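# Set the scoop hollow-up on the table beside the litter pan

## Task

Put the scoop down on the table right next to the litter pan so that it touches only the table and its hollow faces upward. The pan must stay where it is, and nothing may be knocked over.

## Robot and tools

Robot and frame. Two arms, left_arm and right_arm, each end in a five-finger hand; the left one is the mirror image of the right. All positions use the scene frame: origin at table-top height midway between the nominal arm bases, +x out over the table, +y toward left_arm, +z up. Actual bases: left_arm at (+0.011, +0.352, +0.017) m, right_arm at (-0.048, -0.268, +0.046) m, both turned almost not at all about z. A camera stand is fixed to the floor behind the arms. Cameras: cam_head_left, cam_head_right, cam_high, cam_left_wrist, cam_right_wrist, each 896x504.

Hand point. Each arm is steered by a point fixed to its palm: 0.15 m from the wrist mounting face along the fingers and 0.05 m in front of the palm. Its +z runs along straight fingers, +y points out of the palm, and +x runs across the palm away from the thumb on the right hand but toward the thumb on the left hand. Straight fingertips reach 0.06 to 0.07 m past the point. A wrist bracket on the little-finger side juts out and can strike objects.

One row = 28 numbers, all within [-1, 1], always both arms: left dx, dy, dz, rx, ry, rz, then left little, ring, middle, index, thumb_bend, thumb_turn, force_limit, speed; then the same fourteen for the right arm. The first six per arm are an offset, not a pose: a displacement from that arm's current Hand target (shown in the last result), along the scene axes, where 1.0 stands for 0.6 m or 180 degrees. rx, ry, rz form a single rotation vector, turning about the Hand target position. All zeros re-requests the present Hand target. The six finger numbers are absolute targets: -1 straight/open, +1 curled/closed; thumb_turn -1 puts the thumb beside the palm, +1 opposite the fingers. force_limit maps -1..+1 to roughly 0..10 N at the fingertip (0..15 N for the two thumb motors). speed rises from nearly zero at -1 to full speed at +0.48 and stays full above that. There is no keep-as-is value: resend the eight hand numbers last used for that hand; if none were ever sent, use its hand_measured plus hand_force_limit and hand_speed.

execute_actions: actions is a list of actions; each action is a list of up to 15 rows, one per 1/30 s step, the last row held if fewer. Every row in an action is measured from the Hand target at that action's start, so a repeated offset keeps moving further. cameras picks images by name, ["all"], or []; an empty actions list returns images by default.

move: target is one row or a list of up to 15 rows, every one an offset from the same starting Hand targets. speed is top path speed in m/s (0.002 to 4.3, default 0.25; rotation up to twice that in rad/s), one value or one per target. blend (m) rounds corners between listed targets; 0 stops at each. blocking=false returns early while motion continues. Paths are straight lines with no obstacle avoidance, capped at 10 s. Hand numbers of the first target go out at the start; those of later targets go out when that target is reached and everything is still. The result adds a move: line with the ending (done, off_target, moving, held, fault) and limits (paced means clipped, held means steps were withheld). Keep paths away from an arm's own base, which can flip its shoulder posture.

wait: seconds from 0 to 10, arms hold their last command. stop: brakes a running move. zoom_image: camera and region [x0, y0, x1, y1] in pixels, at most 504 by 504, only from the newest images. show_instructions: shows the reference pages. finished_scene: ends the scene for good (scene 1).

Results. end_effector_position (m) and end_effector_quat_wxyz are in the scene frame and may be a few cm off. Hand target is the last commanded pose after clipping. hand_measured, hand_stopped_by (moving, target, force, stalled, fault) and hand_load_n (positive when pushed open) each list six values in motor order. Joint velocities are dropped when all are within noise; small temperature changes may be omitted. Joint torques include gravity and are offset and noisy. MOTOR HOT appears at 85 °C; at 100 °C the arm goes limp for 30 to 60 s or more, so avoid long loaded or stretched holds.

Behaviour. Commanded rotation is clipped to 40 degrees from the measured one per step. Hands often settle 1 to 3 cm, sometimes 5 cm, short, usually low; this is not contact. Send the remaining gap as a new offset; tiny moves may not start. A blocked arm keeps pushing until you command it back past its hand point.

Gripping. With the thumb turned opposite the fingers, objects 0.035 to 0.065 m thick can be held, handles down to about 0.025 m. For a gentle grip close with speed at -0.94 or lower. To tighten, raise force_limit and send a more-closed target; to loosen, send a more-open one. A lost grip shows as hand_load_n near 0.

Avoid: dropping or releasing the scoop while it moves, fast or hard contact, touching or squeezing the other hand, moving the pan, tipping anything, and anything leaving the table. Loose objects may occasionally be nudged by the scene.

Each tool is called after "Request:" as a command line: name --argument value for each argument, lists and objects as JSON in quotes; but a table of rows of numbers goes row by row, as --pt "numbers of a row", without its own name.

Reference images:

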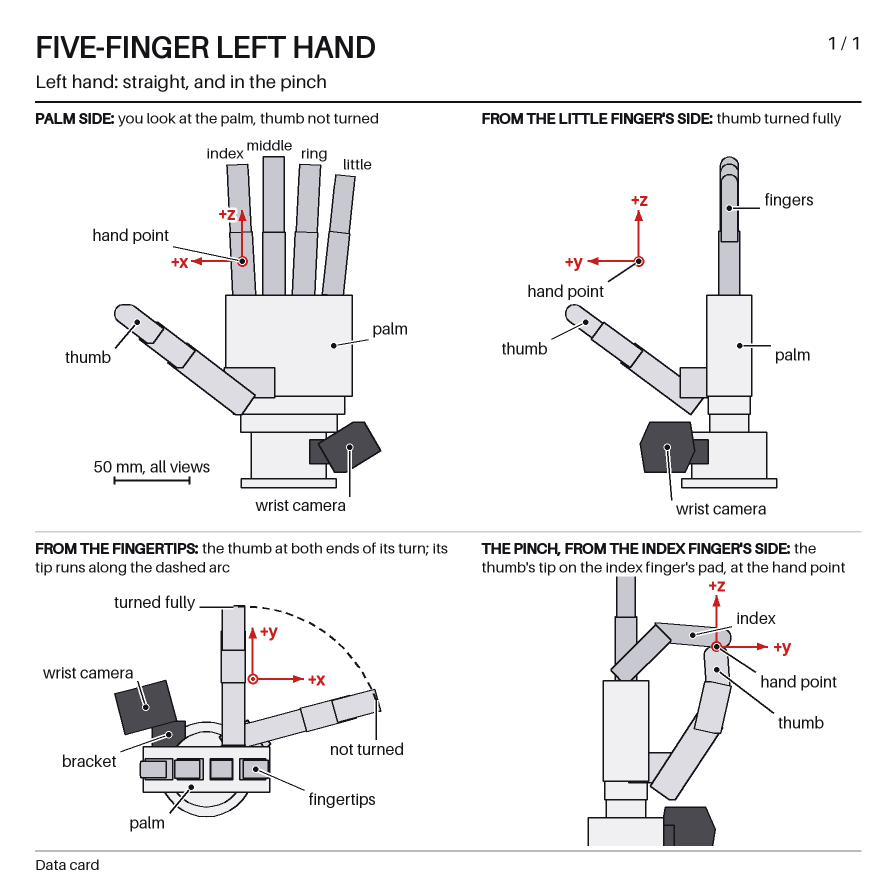

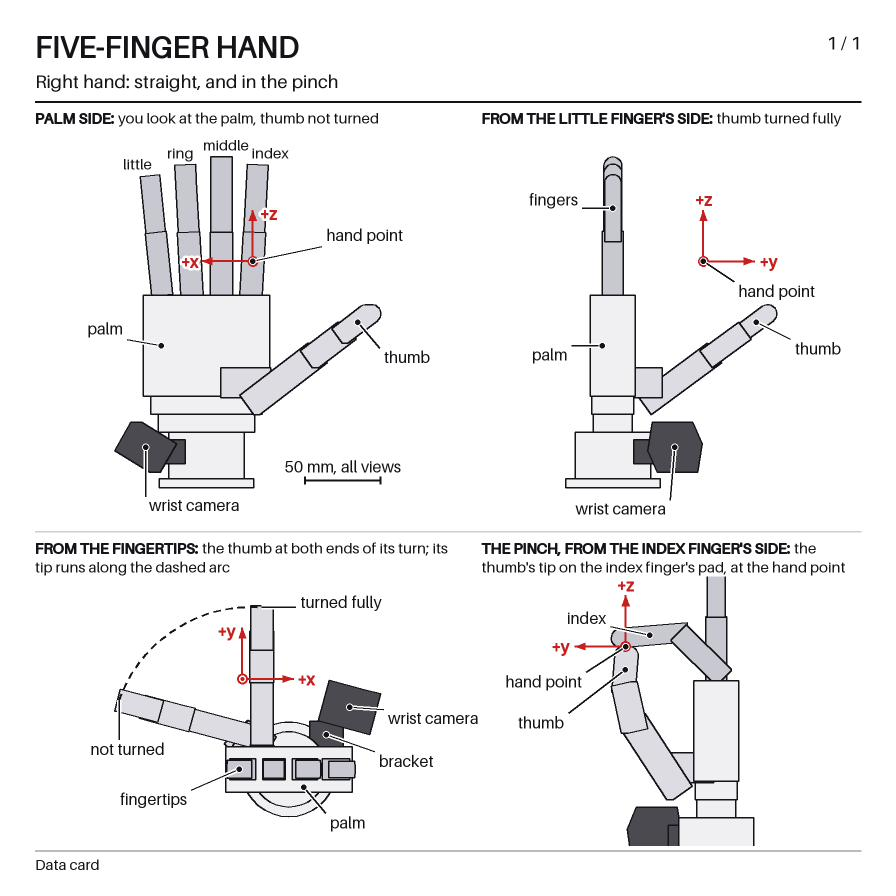

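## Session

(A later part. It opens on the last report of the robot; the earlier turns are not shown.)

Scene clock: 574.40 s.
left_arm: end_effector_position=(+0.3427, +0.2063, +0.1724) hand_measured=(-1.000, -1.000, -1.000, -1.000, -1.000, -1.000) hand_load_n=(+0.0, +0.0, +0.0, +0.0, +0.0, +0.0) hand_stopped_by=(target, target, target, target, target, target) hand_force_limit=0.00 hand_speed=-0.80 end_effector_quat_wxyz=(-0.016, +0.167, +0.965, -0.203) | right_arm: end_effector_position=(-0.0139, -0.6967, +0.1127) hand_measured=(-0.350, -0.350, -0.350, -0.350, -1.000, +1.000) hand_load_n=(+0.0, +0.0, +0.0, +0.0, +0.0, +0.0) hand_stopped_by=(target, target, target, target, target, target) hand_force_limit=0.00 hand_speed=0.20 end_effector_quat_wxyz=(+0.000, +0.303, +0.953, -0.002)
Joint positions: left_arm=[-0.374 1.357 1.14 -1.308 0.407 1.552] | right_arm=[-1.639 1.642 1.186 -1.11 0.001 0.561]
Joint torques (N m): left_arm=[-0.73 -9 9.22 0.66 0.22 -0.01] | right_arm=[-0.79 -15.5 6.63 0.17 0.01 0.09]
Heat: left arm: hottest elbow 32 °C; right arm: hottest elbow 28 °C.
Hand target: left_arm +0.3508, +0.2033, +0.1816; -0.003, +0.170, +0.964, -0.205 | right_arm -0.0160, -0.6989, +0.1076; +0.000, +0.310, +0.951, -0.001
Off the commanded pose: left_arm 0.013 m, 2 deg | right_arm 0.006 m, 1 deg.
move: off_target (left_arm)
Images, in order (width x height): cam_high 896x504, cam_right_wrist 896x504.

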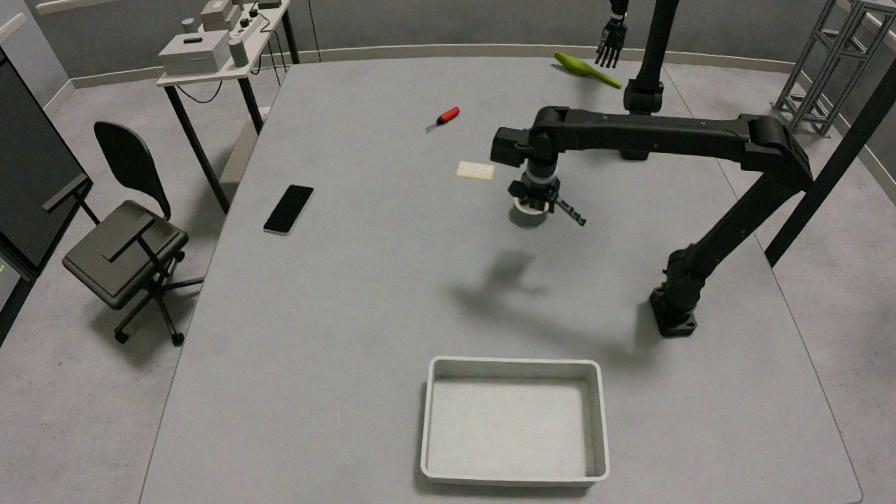

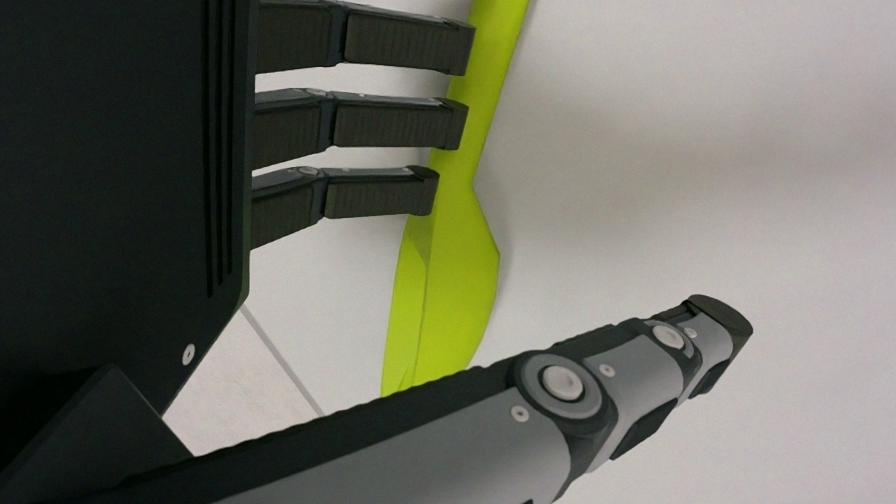

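Request:
move --pt "0 0 0 0 0 0 -1 -1 -1 -1 -1 -1 0 -0.8 0.003 0.003 0.104 0 0 0 -1 -1 -1 -1 -1 -1 0 0.2" --pt "0 0 0 0 0 0 -1 -1 -1 -1 -1 -1 0 -0.8 0.128 -0.167 0.104 0 0 0 -1 -1 -1 -1 -1 -1 0 0.2" --pt "0 0 0 0 0 0 -1 -1 -1 -1 -1 -1 0 -0.8 0.128 -0.167 0.02 0 0 0 -1 -1 -1 -1 -1 -1 0 0.2" --speed 0.25 --blend '[0.02,0.02,0]' --cameras '["cam_right_wrist","cam_high","cam_head_right"]'

Scene clock: 663.90 s.
left_arm: end_effector_position=(+0.3427, +0.2063, +0.1724) hand_measured=(-1.000, -1.000, -1.000, -1.000, -1.000, -1.000) hand_load_n=(+0.0, +0.0, +0.0, +0.0, +0.0, +0.0) hand_stopped_by=(target, target, target, target, target, target) hand_force_limit=0.00 hand_speed=-0.80 end_effector_quat_wxyz=(-0.016, +0.167, +0.965, -0.203) | right_arm: end_effector_position=(+0.0591, -0.7893, +0.1198) hand_measured=(-1.000, -1.000, -1.000, -1.000, -1.000, -1.000) hand_load_n=(+0.0, +0.0, +0.0, +0.0, +0.0, +0.0) hand_stopped_by=(target, target, target, target, target, target) hand_force_limit=0.00 hand_speed=0.20 end_effector_quat_wxyz=(-0.003, +0.306, +0.952, +0.007)
Joint positions: left_arm=[-0.374 1.357 1.14 -1.308 0.407 1.552] | right_arm=[-1.498 1.872 1.524 -1.237 0 0.708]
Joint torques (N m): left_arm=[-0.73 -9 9.22 0.66 0.22 0] | right_arm=[-0.5 -20.25 8.31 0.18 0.01 0.11]
Heat: left arm: hottest elbow 32 °C; right arm: hottest elbow 27 °C.
Hand target: left_arm +0.3508, +0.2033, +0.1816; -0.003, +0.170, +0.964, -0.205 | right_arm +0.0607, -0.7991, +0.1196; +0.000, +0.310, +0.951, -0.001
Off the commanded pose: left_arm 0.013 m, 2 deg | right_arm 0.010 m, 1 deg.
move: off_target (left_arm)
Images, in order (width x height): cam_head_right 896x504, cam_high 896x504, cam_right_wrist 896x504.

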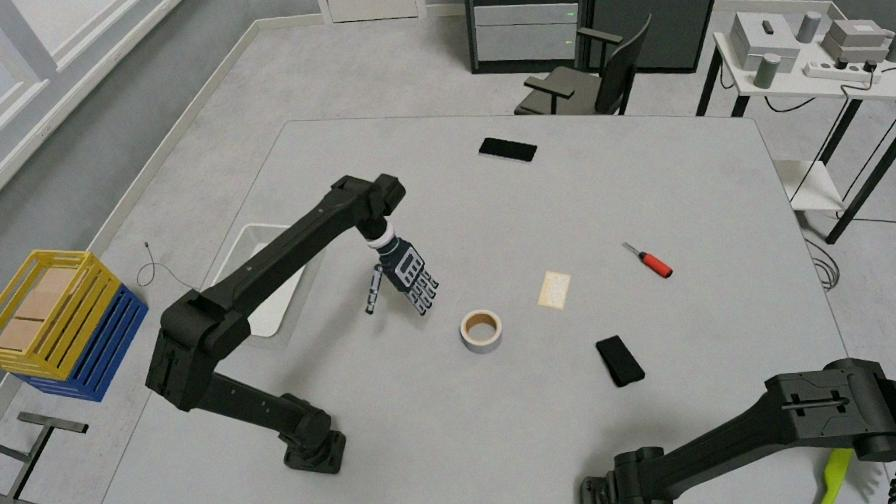

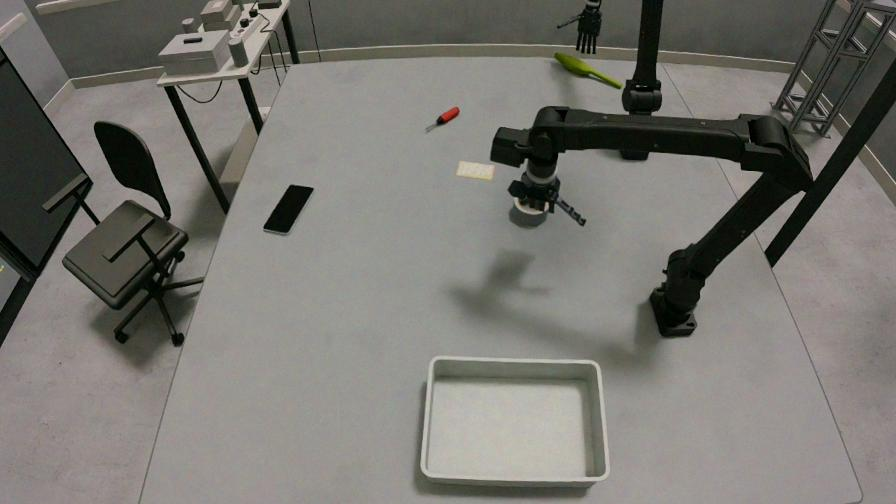

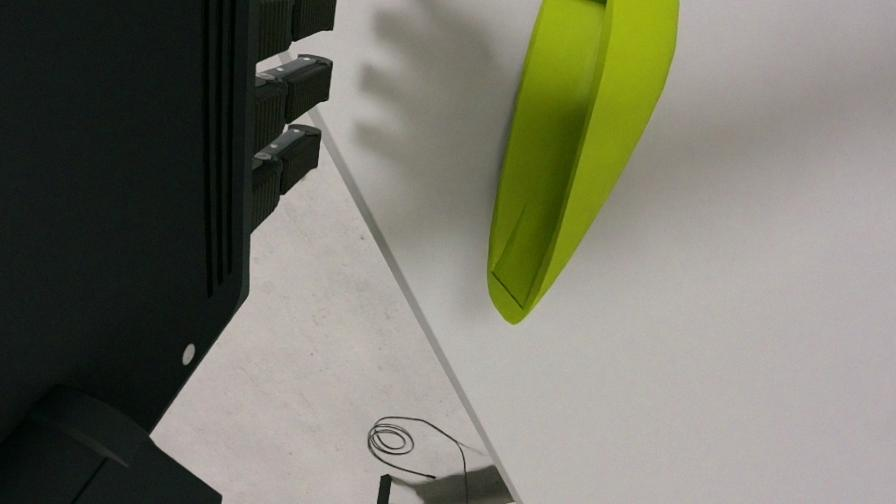

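Request:
move --target '[0,0,0,0,0,0,-1,-1,-1,-1,-1,-1,0,-0.8, 0.0875,0.122,-0.025,0,0,0,-1,-1,-1,-1,-1,-1,0,0.2]' --speed 0.15 --cameras '["cam_right_wrist","cam_high"]'

Scene clock: 680.73 s.
left_arm: end_effector_position=(+0.3427, +0.2063, +0.1724) hand_measured=(-1.000, -1.000, -1.000, -1.000, -1.000, -1.000) hand_load_n=(+0.5, +0.0, +0.0, +0.0, +0.0, +0.0) hand_stopped_by=(target, target, target, target, target, target) hand_force_limit=0.00 hand_speed=-0.80 end_effector_quat_wxyz=(-0.016, +0.167, +0.965, -0.203) | right_arm: end_effector_position=(+0.1111, -0.7256, +0.1040) hand_measured=(-1.000, -1.000, -1.000, -1.000, -1.000, -1.000) hand_load_n=(+0.0, +0.0, +0.0, +0.0, -0.5, +0.0) hand_stopped_by=(target, target, target, target, target, target) hand_force_limit=0.00 hand_speed=0.20 end_effector_quat_wxyz=(-0.002, +0.307, +0.952, +0.003)
Joint positions: left_arm=[-0.374 1.357 1.14 -1.308 0.407 1.552] | right_arm=[-1.383 1.749 1.303 -1.132 0 0.826]
Joint torques (N m): left_arm=[-0.73 -9 9.22 0.66 0.22 -0.01] | right_arm=[0.26 -19.02 6.22 0.18 0.01 0.1]
Heat: left arm: hottest elbow 32 °C; right arm: hottest elbow 27 °C.
Hand target: left_arm +0.3508, +0.2033, +0.1816; -0.003, +0.170, +0.964, -0.205 | right_arm +0.1133, -0.7259, +0.1046; +0.000, +0.310, +0.951, -0.001
Off the commanded pose: left_arm 0.013 m, 2 deg | right_arm 0.002 m, 1 deg.
move: off_target (left_arm)
Images, in order (width x height): cam_high 896x504, cam_right_wrist 896x504.

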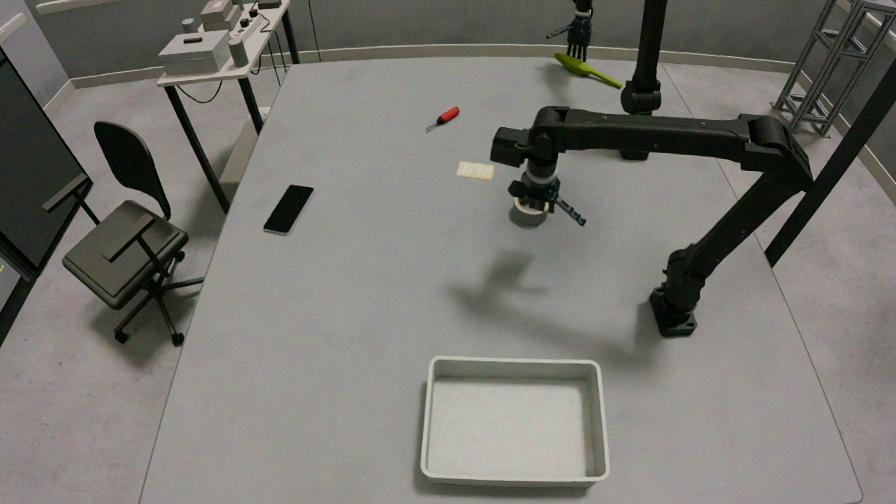

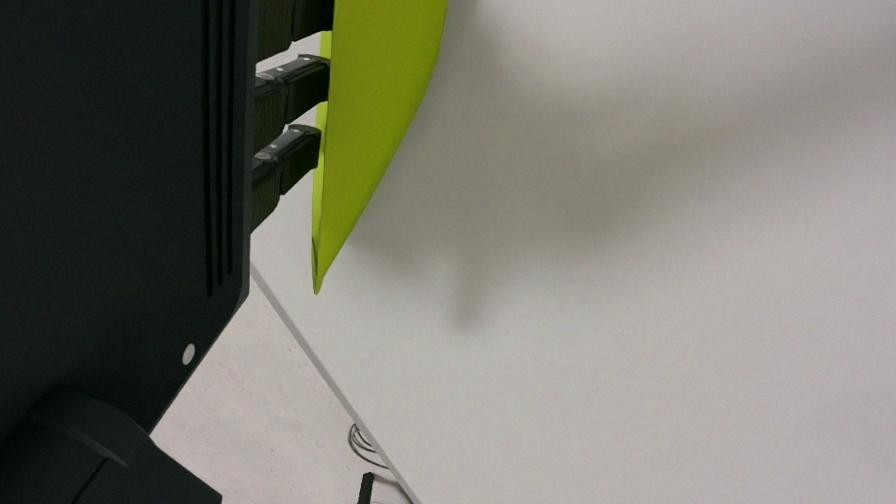

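Request:
move --target '[0,0,0,0,0,0,-1,-1,-1,-1,-1,-1,0,-0.8, 0.0486,0.0678,0,0,0,0,-1,-1,-1,-1,-1,-1,0,0.2]' --speed 0.05 --cameras '["cam_right_wrist","cam_high"]'

Scene clock: 689.83 s.
left_arm: end_effector_position=(+0.3427, +0.2063, +0.1724) hand_measured=(-1.000, -1.000, -1.000, -1.000, -1.000, -1.000) hand_load_n=(+0.0, +0.0, +0.0, +0.0, +0.0, +0.0) hand_stopped_by=(target, target, target, target, target, target) hand_force_limit=0.00 hand_speed=-0.80 end_effector_quat_wxyz=(-0.016, +0.167, +0.965, -0.203) | right_arm: end_effector_position=(+0.1394, -0.6857, +0.1040) hand_measured=(-1.000, -1.000, -1.000, -1.000, -1.000, -1.000) hand_load_n=(+0.0, +0.0, +0.0, +0.0, +0.0, +0.0) hand_stopped_by=(target, target, target, target, target, target) hand_force_limit=0.00 hand_speed=0.20 end_effector_quat_wxyz=(-0.002, +0.309, +0.951, +0.003)
Joint positions: left_arm=[-0.374 1.357 1.14 -1.308 0.407 1.552] | right_arm=[-1.307 1.673 1.2 -1.106 0 0.905]
Joint torques (N m): left_arm=[-0.73 -9 9.22 0.66 0.22 -0.01] | right_arm=[0.26 -17.61 6.16 0.17 0.05 0.1]
Heat: left arm: hottest elbow 32 °C; right arm: hottest elbow 27 °C.
Hand target: left_arm +0.3508, +0.2033, +0.1816; -0.003, +0.170, +0.964, -0.205 | right_arm +0.1425, -0.6853, +0.1047; +0.000, +0.310, +0.951, -0.001
Off the commanded pose: left_arm 0.013 m, 2 deg | right_arm 0.003 m, 1 deg.
move: off_target (left_arm)
Images, in order (width x height): cam_high 896x504, cam_right_wrist 896x504.

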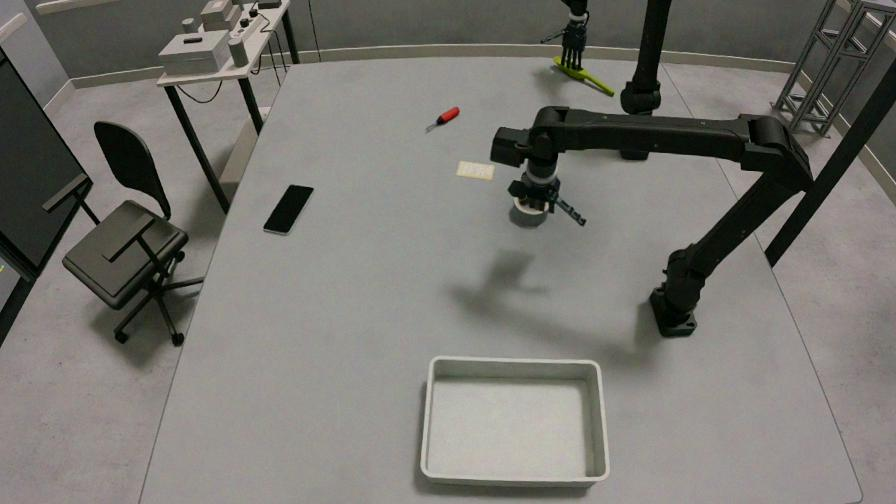

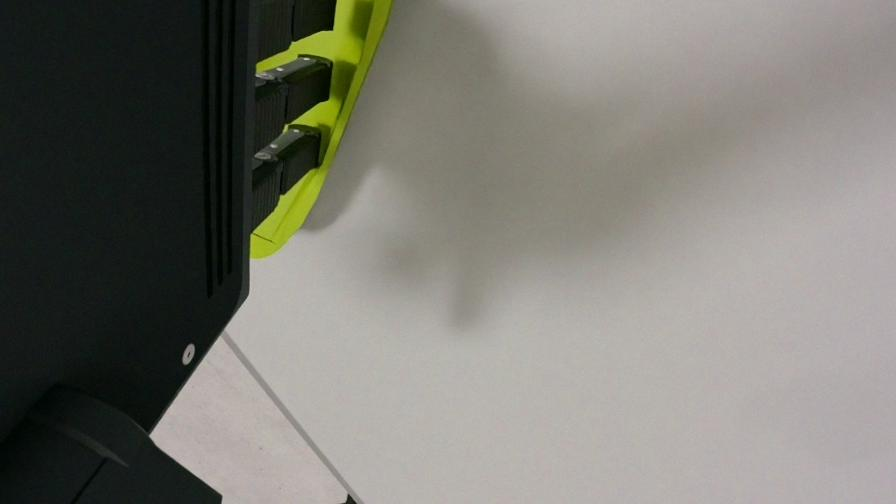

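Request:
move --pt "0 0 0 0 0 0 -1 -1 -1 -1 -1 -1 0 -0.8 0 0 0.15 0 0 0 -1 -1 -1 -1 -1 -1 0 0.2" --pt "0 0 0 0 0 0 -1 -1 -1 -1 -1 -1 0 -0.8 -0.15 0 0.25 0 0 0 -1 -1 -1 -1 -1 -1 0 0.2" --speed 0.25 --blend '[0.03,0]' --cameras '["cam_right_wrist","cam_high","cam_head_right","cam_head_left"]'

Scene clock: 698.80 s.
left_arm: end_effector_position=(+0.3427, +0.2063, +0.1724) hand_measured=(-1.000, -1.000, -1.000, -1.000, -1.000, -1.000) hand_load_n=(+0.0, +0.0, +0.0, +0.0, +0.0, +0.0) hand_stopped_by=(target, target, target, target, target, target) hand_force_limit=0.00 hand_speed=-0.80 end_effector_quat_wxyz=(-0.016, +0.167, +0.965, -0.203) | right_arm: end_effector_position=(+0.0519, -0.6746, +0.2405) hand_measured=(-1.000, -1.000, -1.000, -1.000, -1.000, -1.000) hand_load_n=(+0.0, +0.0, +0.0, +0.0, +0.0, +0.0) hand_stopped_by=(target, target, target, target, target, target) hand_force_limit=0.00 hand_speed=0.20 end_effector_quat_wxyz=(-0.007, +0.314, +0.949, +0.013)
Joint positions: left_arm=[-0.374 1.357 1.14 -1.308 0.407 1.552] | right_arm=[-1.492 1.513 1.381 -1.469 0.003 0.732]
Joint torques (N m): left_arm=[-0.73 -9.05 9.22 0.66 0.22 -0.01] | right_arm=[-0.44 -15.15 10.24 -0.47 -0.07 -0.11]
Heat: left arm: hottest elbow 32 °C; right arm: hottest elbow 27 °C.
Hand target: left_arm +0.3508, +0.2033, +0.1816; -0.003, +0.170, +0.964, -0.205 | right_arm +0.0524, -0.6854, +0.2547; +0.000, +0.310, +0.951, -0.001
Off the commanded pose: left_arm 0.013 m, 2 deg | right_arm 0.018 m, 2 deg.
move: off_target (left_arm, right_arm)
Images, in order (width x height): cam_head_left 896x504, cam_head_right 896x504, cam_high 896x504, cam_right_wrist 896x504.

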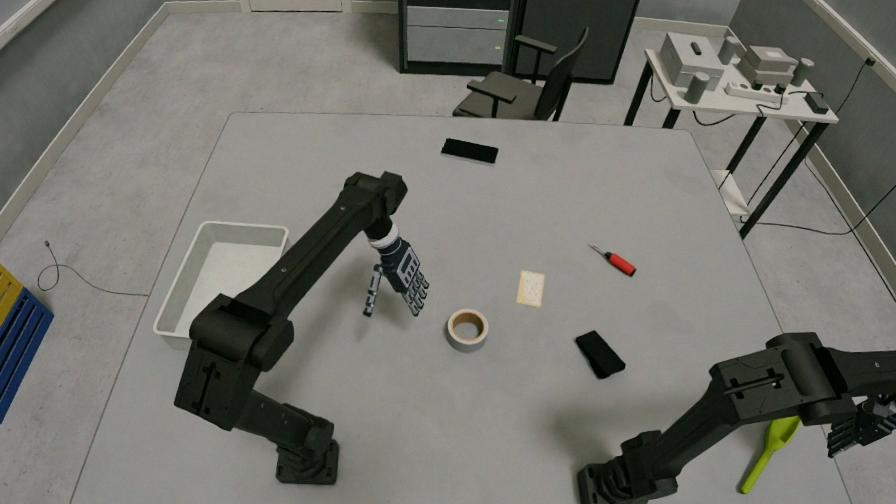

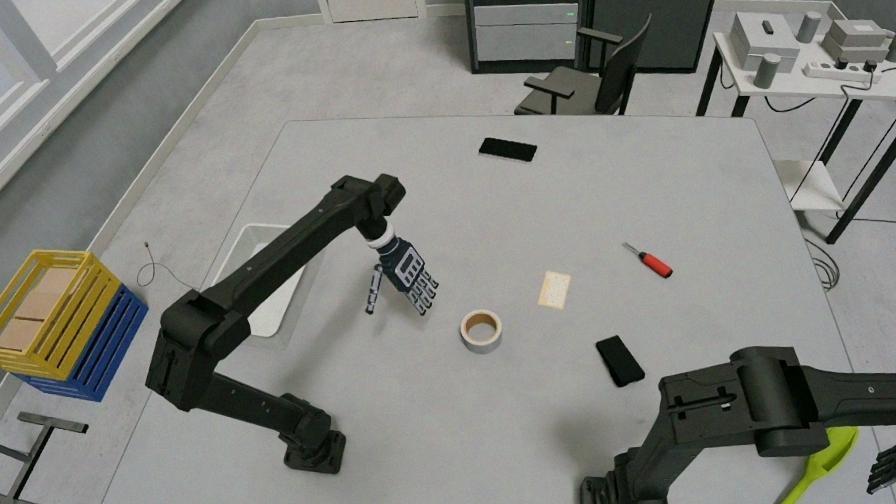

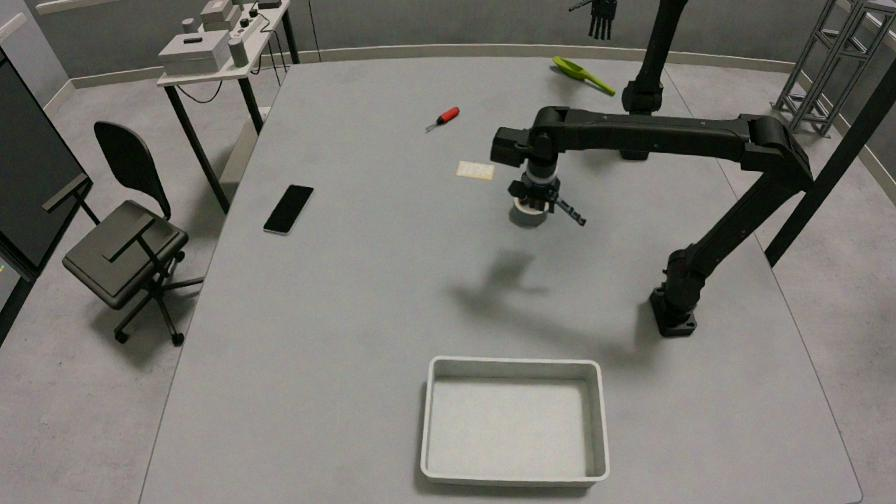

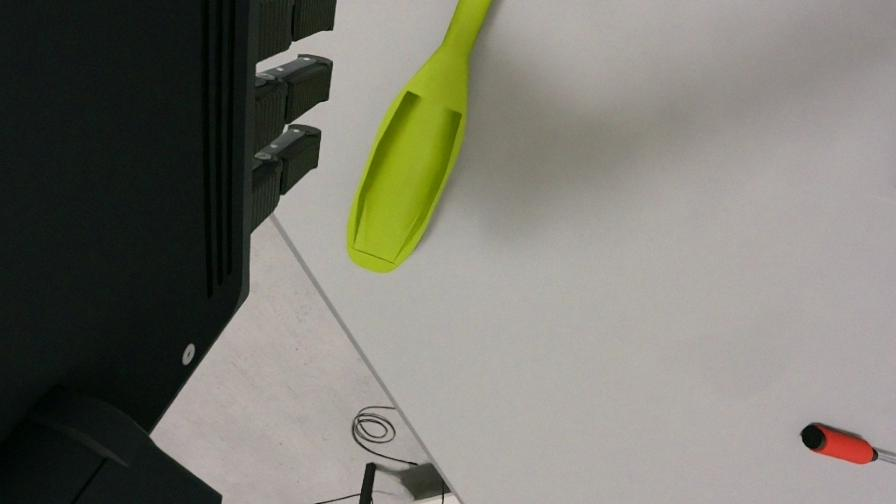

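Request:
zoom_image --camera "cam_high" --region '[540, 40, 630, 110]'

Request:
zoom_image --camera "cam_head_left" --region '[720, 400, 830, 504]'

Request:
zoom_image --camera "cam_right_wrist" --region '[300, 0, 560, 290]'

Scaled by 5.600 from the camera's 896x504 image, which has a finer 1280x720 frame.

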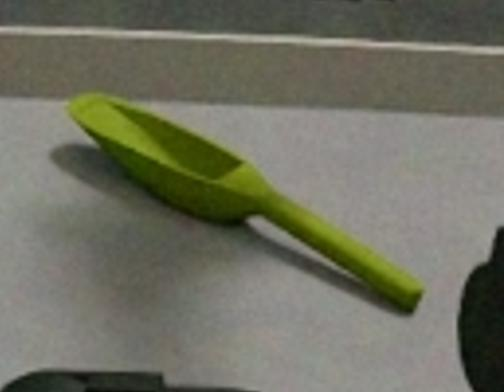

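Scaled by 4.582 from the camera's 896x504 image, which has a finer 1280x720 frame.

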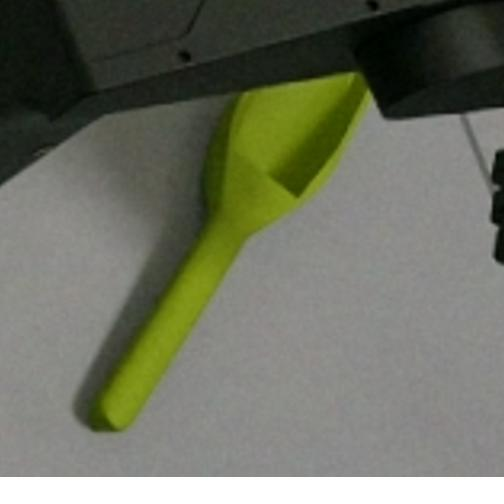

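Scaled by 1.738 from the camera's 896x504 image, which has a finer 1280x720 frame.

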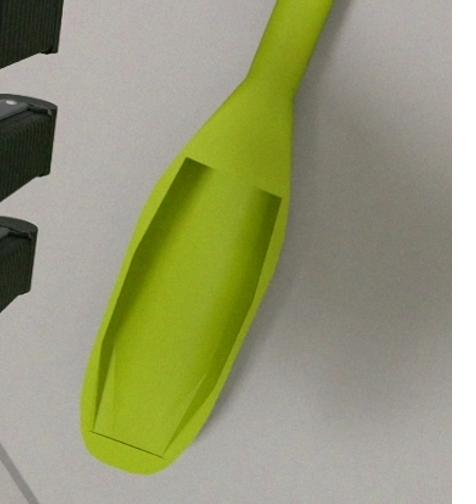

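Request:
move --target '[0,0,0,0,0,0,-1,-1,-1,-1,-1,-1,0,-0.8, -0.044,0.067,-0.191,-0.2098,0.1827,-0.0515,-0.4,-0.4,-0.4,-0.4,-1,1,0,0.2]' --speed 0.25 --cameras '["cam_right_wrist","cam_high","cam_head_left"]'

Scene clock: 773.10 s.
left_arm: end_effector_position=(+0.3427, +0.2063, +0.1724) hand_measured=(-1.000, -1.000, -1.000, -1.000, -1.000, -1.000) hand_load_n=(+0.0, +0.0, +0.0, +0.0, +0.0, -0.5) hand_stopped_by=(target, target, target, target, target, target) hand_force_limit=0.00 hand_speed=-0.80 end_effector_quat_wxyz=(-0.016, +0.167, +0.965, -0.203) | right_arm: end_effector_position=(+0.0230, -0.6445, +0.1399) hand_measured=(-0.400, -0.400, -0.400, -0.400, -1.000, +1.000) hand_load_n=(+0.0, +0.0, +0.0, +0.0, +0.0, +0.0) hand_stopped_by=(target, target, target, target, target, target) hand_force_limit=0.00 hand_speed=0.20 end_effector_quat_wxyz=(-0.170, +0.352, +0.836, -0.385)
Joint positions: left_arm=[-0.374 1.357 1.14 -1.308 0.407 1.552] | right_arm=[-1.147 1.184 0.718 -0.75 0.812 1.081]
Joint torques (N m): left_arm=[-0.73 -9 9.22 0.66 0.22 -0.01] | right_arm=[0.44 -8.82 6.69 0.87 0.78 0.07]
Heat: left arm: hottest elbow 33 °C; right arm: hottest elbow 31 °C.
Hand target: left_arm +0.3508, +0.2033, +0.1816; -0.003, +0.170, +0.964, -0.205 | right_arm +0.0261, -0.6451, +0.1400; -0.165, +0.354, +0.834, -0.390
Off the commanded pose: left_arm 0.013 m, 2 deg | right_arm 0.003 m, 1 deg.
move: off_target (left_arm)
Images, in order (width x height): cam_head_left 896x504, cam_high 896x504, cam_right_wrist 896x504.

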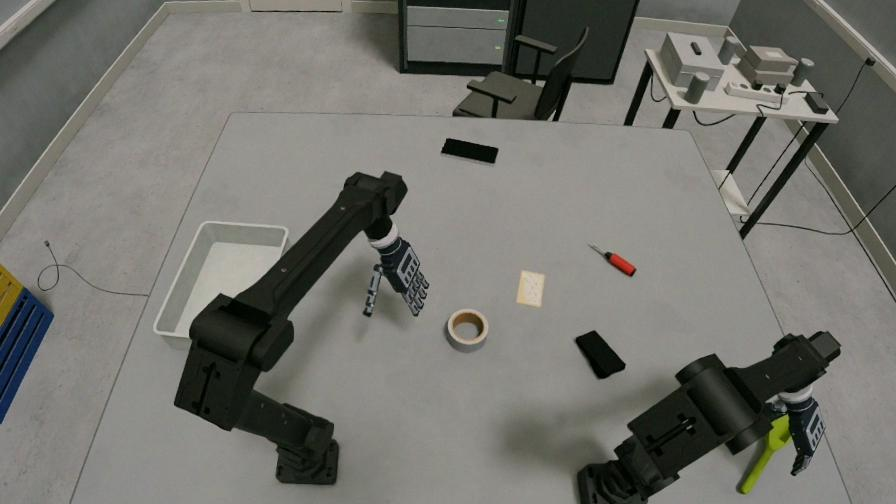

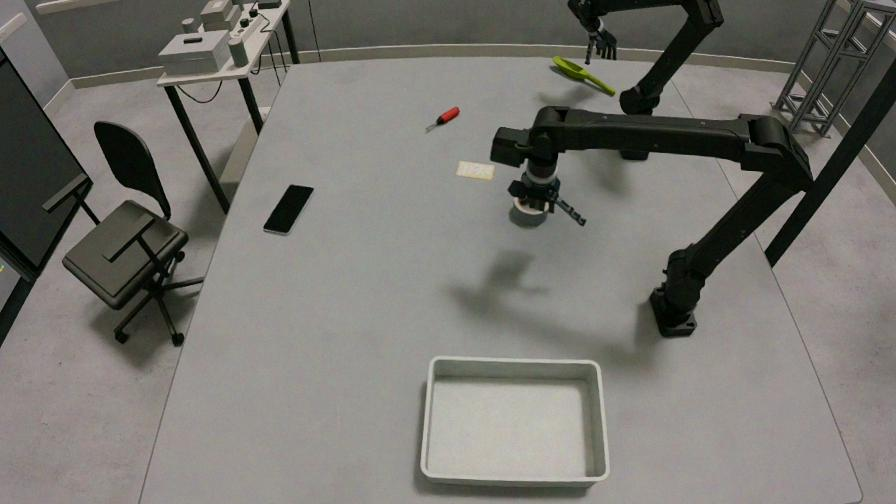

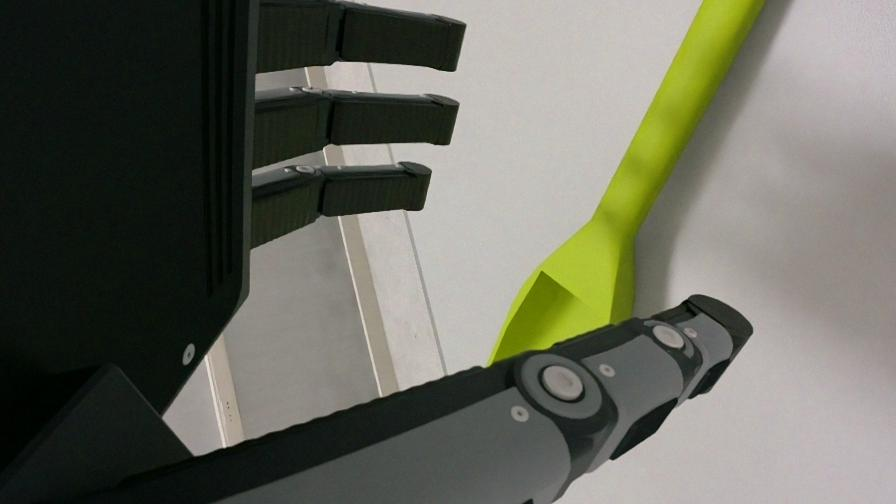

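Request:
move --target '[0,0,0,0,0,0,-1,-1,-1,-1,-1,-1,0,-0.8, 0.002,0,-0.17,0,0,0,-0.4,-0.4,-0.4,-0.4,-1,1,0,0.2]' --speed 0.12 --cameras '["cam_right_wrist","cam_high","cam_head_left"]'

Scene clock: 791.57 s.
left_arm: end_effector_position=(+0.3427, +0.2063, +0.1724) hand_measured=(-1.000, -1.000, -1.000, -1.000, -1.000, -1.000) hand_load_n=(+0.0, -0.5, +0.0, +0.0, +0.0, +0.0) hand_stopped_by=(target, target, target, target, target, target) hand_force_limit=0.00 hand_speed=-0.80 end_effector_quat_wxyz=(-0.016, +0.167, +0.965, -0.203) | right_arm: end_effector_position=(+0.0254, -0.6459, +0.0426) hand_measured=(-0.400, -0.400, -0.400, -0.400, -1.000, +1.000) hand_load_n=(+0.0, +0.0, +0.0, +0.0, +0.0, +0.0) hand_stopped_by=(target, target, target, target, target, target) hand_force_limit=0.00 hand_speed=0.20 end_effector_quat_wxyz=(-0.165, +0.356, +0.833, -0.390)
Joint positions: left_arm=[-0.374 1.357 1.14 -1.308 0.407 1.552] | right_arm=[-1.142 1.39 0.573 -0.389 0.813 1.091]
Joint torques (N m): left_arm=[-0.73 -9.05 9.22 0.66 0.22 -0.01] | right_arm=[0.26 -8.59 5.26 0.94 0.76 0.04]
Heat: left arm: hottest elbow 33 °C; right arm: hottest elbow 30 °C.
Hand target: left_arm +0.3508, +0.2033, +0.1816; -0.003, +0.170, +0.964, -0.205 | right_arm +0.0273, -0.6450, +0.0380; -0.165, +0.354, +0.834, -0.390
Off the commanded pose: left_arm 0.013 m, 2 deg | right_arm 0.005 m, 0 deg.
move: off_target (left_arm)
Images, in order (width x height): cam_head_left 896x504, cam_high 896x504, cam_right_wrist 896x504.

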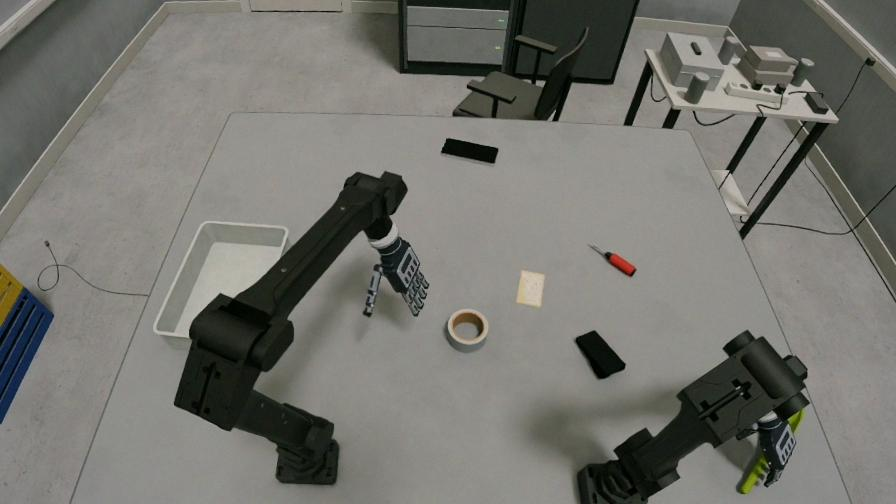

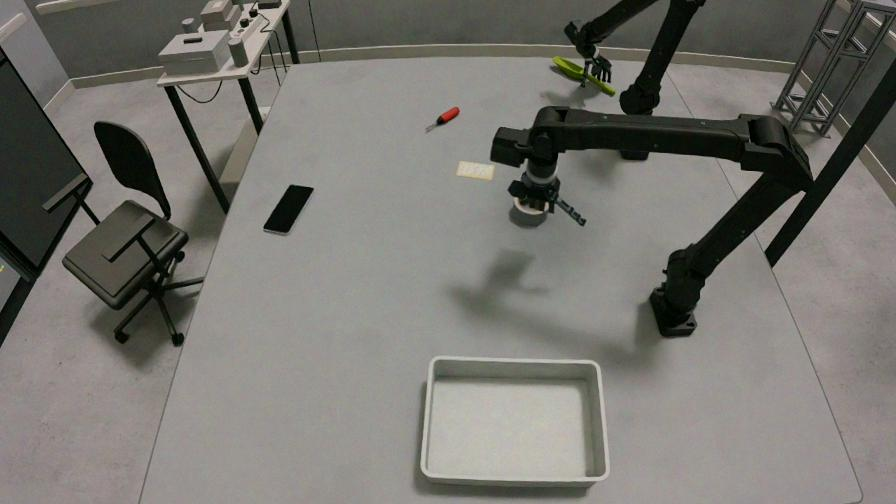

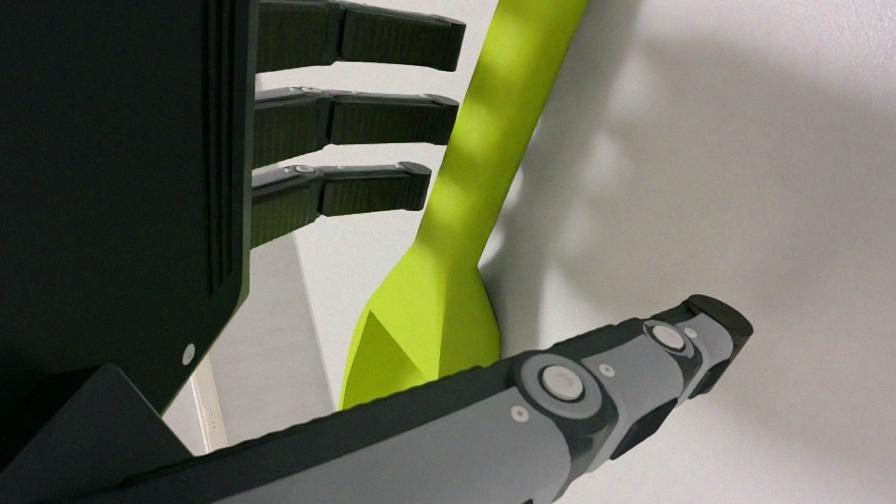

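Request:
zoom_image --camera "cam_high" --region '[540, 30, 640, 110]'

Request:
zoom_image --camera "cam_head_left" --region '[710, 390, 830, 504]'

Request:
zoom_image --camera "cam_right_wrist" --region '[250, 0, 650, 400]'

Scaled by 5.040 from the camera's 896x504 image, which has a finer 1280x720 frame.

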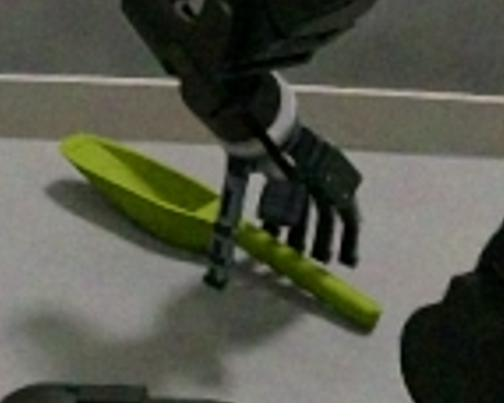

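Scaled by 4.200 from the camera's 896x504 image, which has a finer 1280x720 frame.

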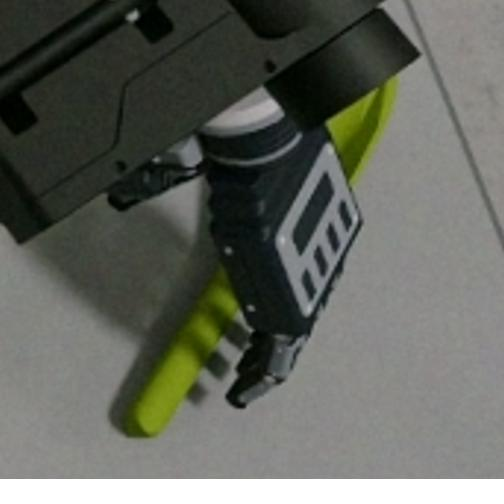

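Scaled by 1.260 from the camera's 896x504 image, which has a finer 1280x720 frame.

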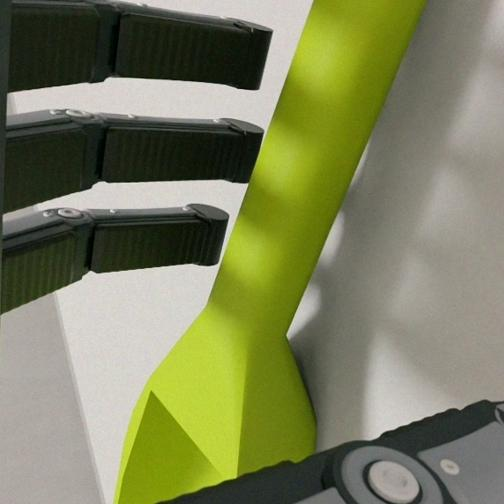

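Request:
move --target '[0,0,0,0,0,0,-1,-1,-1,-1,-1,-1,0,-0.8, 0,0,0,0,0,0,0.0,0.0,0.0,0.0,-0.3,1,-0.5,-0.5]' --speed 0.12 --cameras '["cam_right_wrist","cam_high"]'

Scene clock: 862.30 s.
left_arm: end_effector_position=(+0.3427, +0.2063, +0.1724) hand_measured=(-1.000, -1.000, -1.000, -1.000, -1.000, -1.000) hand_load_n=(+0.0, +0.0, +0.0, +0.0, -0.5, +0.0) hand_stopped_by=(target, target, target, target, target, target) hand_force_limit=0.00 hand_speed=-0.80 end_effector_quat_wxyz=(-0.016, +0.167, +0.965, -0.203) | right_arm: end_effector_position=(+0.0252, -0.6461, +0.0428) hand_measured=(+0.000, +0.000, +0.000, +0.000, -0.300, +1.000) hand_load_n=(+0.0, +0.0, +0.0, +0.0, +0.0, +0.0) hand_stopped_by=(target, target, target, target, target, target) hand_force_limit=-0.50 hand_speed=-0.50 end_effector_quat_wxyz=(-0.165, +0.356, +0.833, -0.390)
Joint positions: left_arm=[-0.374 1.357 1.14 -1.308 0.407 1.552] | right_arm=[-1.142 1.39 0.573 -0.388 0.815 1.091]
Joint torques (N m): left_arm=[-0.73 -9 9.22 0.66 0.22 -0.01] | right_arm=[0.32 -8.59 5.27 0.85 0.71 0.03]
Heat: left arm: hottest elbow 33 °C; right arm: hottest elbow 27 °C.
Hand target: left_arm +0.3508, +0.2033, +0.1816; -0.003, +0.170, +0.964, -0.205 | right_arm +0.0272, -0.6451, +0.0380; -0.165, +0.354, +0.834, -0.390
Off the commanded pose: left_arm 0.013 m, 2 deg | right_arm 0.005 m, 0 deg.
move: off_target (left_arm)
Images, in order (width x height): cam_high 896x504, cam_right_wrist 896x504.

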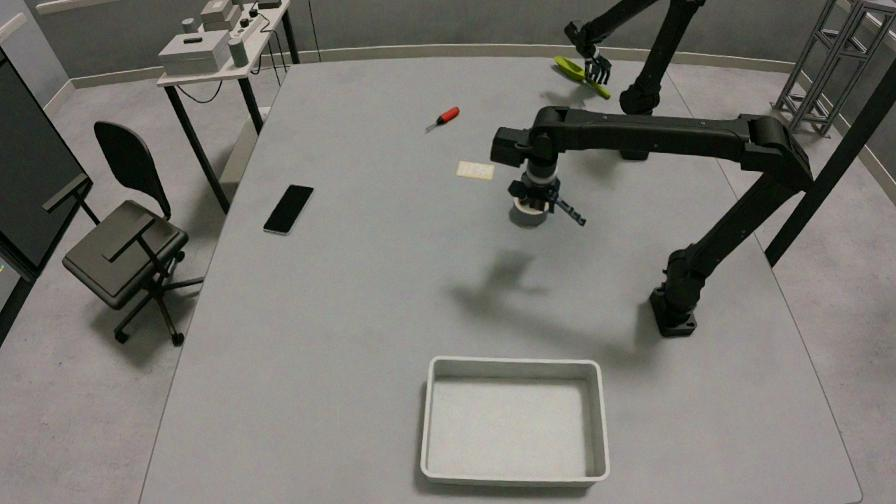

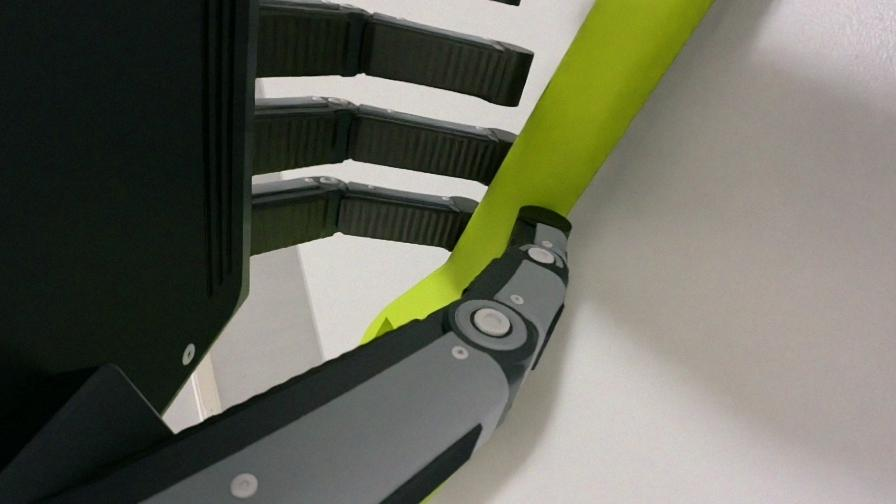

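Request:
move --target '[0,0,0,0,0,0,-1,-1,-1,-1,-1,-1,0,-0.8, 0,0,0,0,0,0,0.5,0.5,0.5,0.5,0.3,1,-0.4,-0.6]' --speed 0.12 --cameras '["cam_right_wrist","cam_high"]'

Scene clock: 875.97 s.
left_arm: end_effector_position=(+0.3427, +0.2063, +0.1724) hand_measured=(-1.000, -1.000, -1.000, -1.000, -1.000, -1.000) hand_load_n=(+0.0, +0.5, +0.0, +0.0, +0.0, +0.0) hand_stopped_by=(target, target, target, target, target, target) hand_force_limit=0.00 hand_speed=-0.80 end_effector_quat_wxyz=(-0.016, +0.167, +0.965, -0.203) | right_arm: end_effector_position=(+0.0253, -0.6461, +0.0429) hand_measured=(+0.500, +0.180, +0.064, +0.032, -0.288, +1.000) hand_load_n=(+0.0, +4.0, +10.0, +1.0, +12.5, +5.0) hand_stopped_by=(target, force, force, force, force, target) hand_force_limit=-0.40 hand_speed=-0.60 end_effector_quat_wxyz=(-0.165, +0.356, +0.833, -0.391)
Joint positions: left_arm=[-0.374 1.357 1.14 -1.308 0.407 1.552] | right_arm=[-1.142 1.39 0.573 -0.388 0.816 1.091]
Joint torques (N m): left_arm=[-0.73 -9 9.22 0.66 0.22 -0.01] | right_arm=[0.21 -8.64 5.27 0.88 0.67 0.04]
Heat: left arm: hottest elbow 33 °C; right arm: hottest elbow 27 °C.
Hand target: left_arm +0.3508, +0.2033, +0.1816; -0.003, +0.170, +0.964, -0.205 | right_arm +0.0273, -0.6451, +0.0380; -0.165, +0.354, +0.834, -0.390
Off the commanded pose: left_arm 0.013 m, 2 deg | right_arm 0.005 m, 0 deg.
move: off_target (left_arm)
Images, in order (width x height): cam_high 896x504, cam_right_wrist 896x504.

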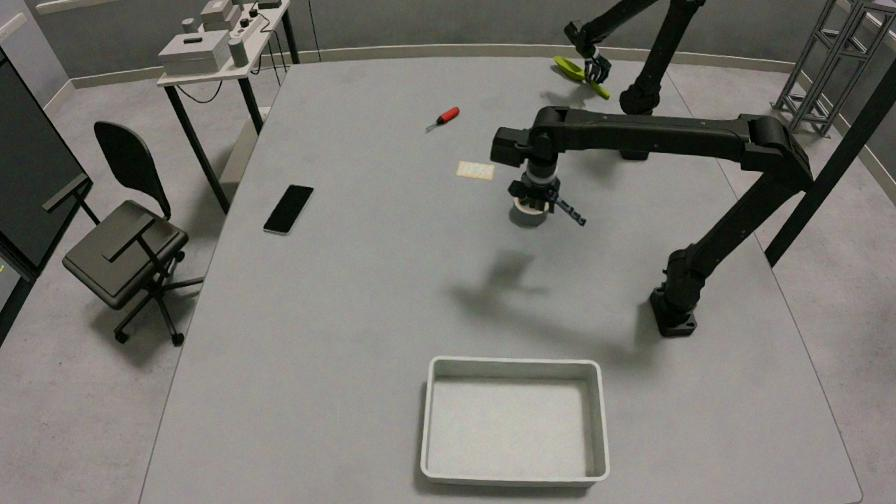

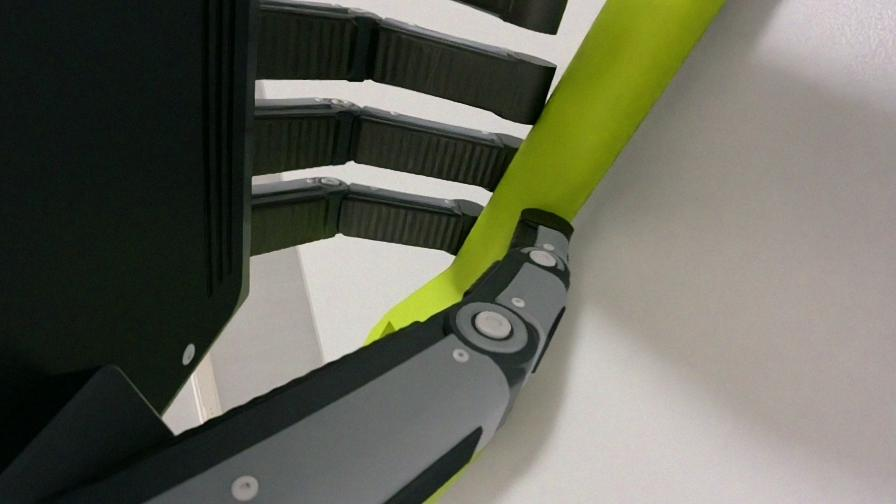

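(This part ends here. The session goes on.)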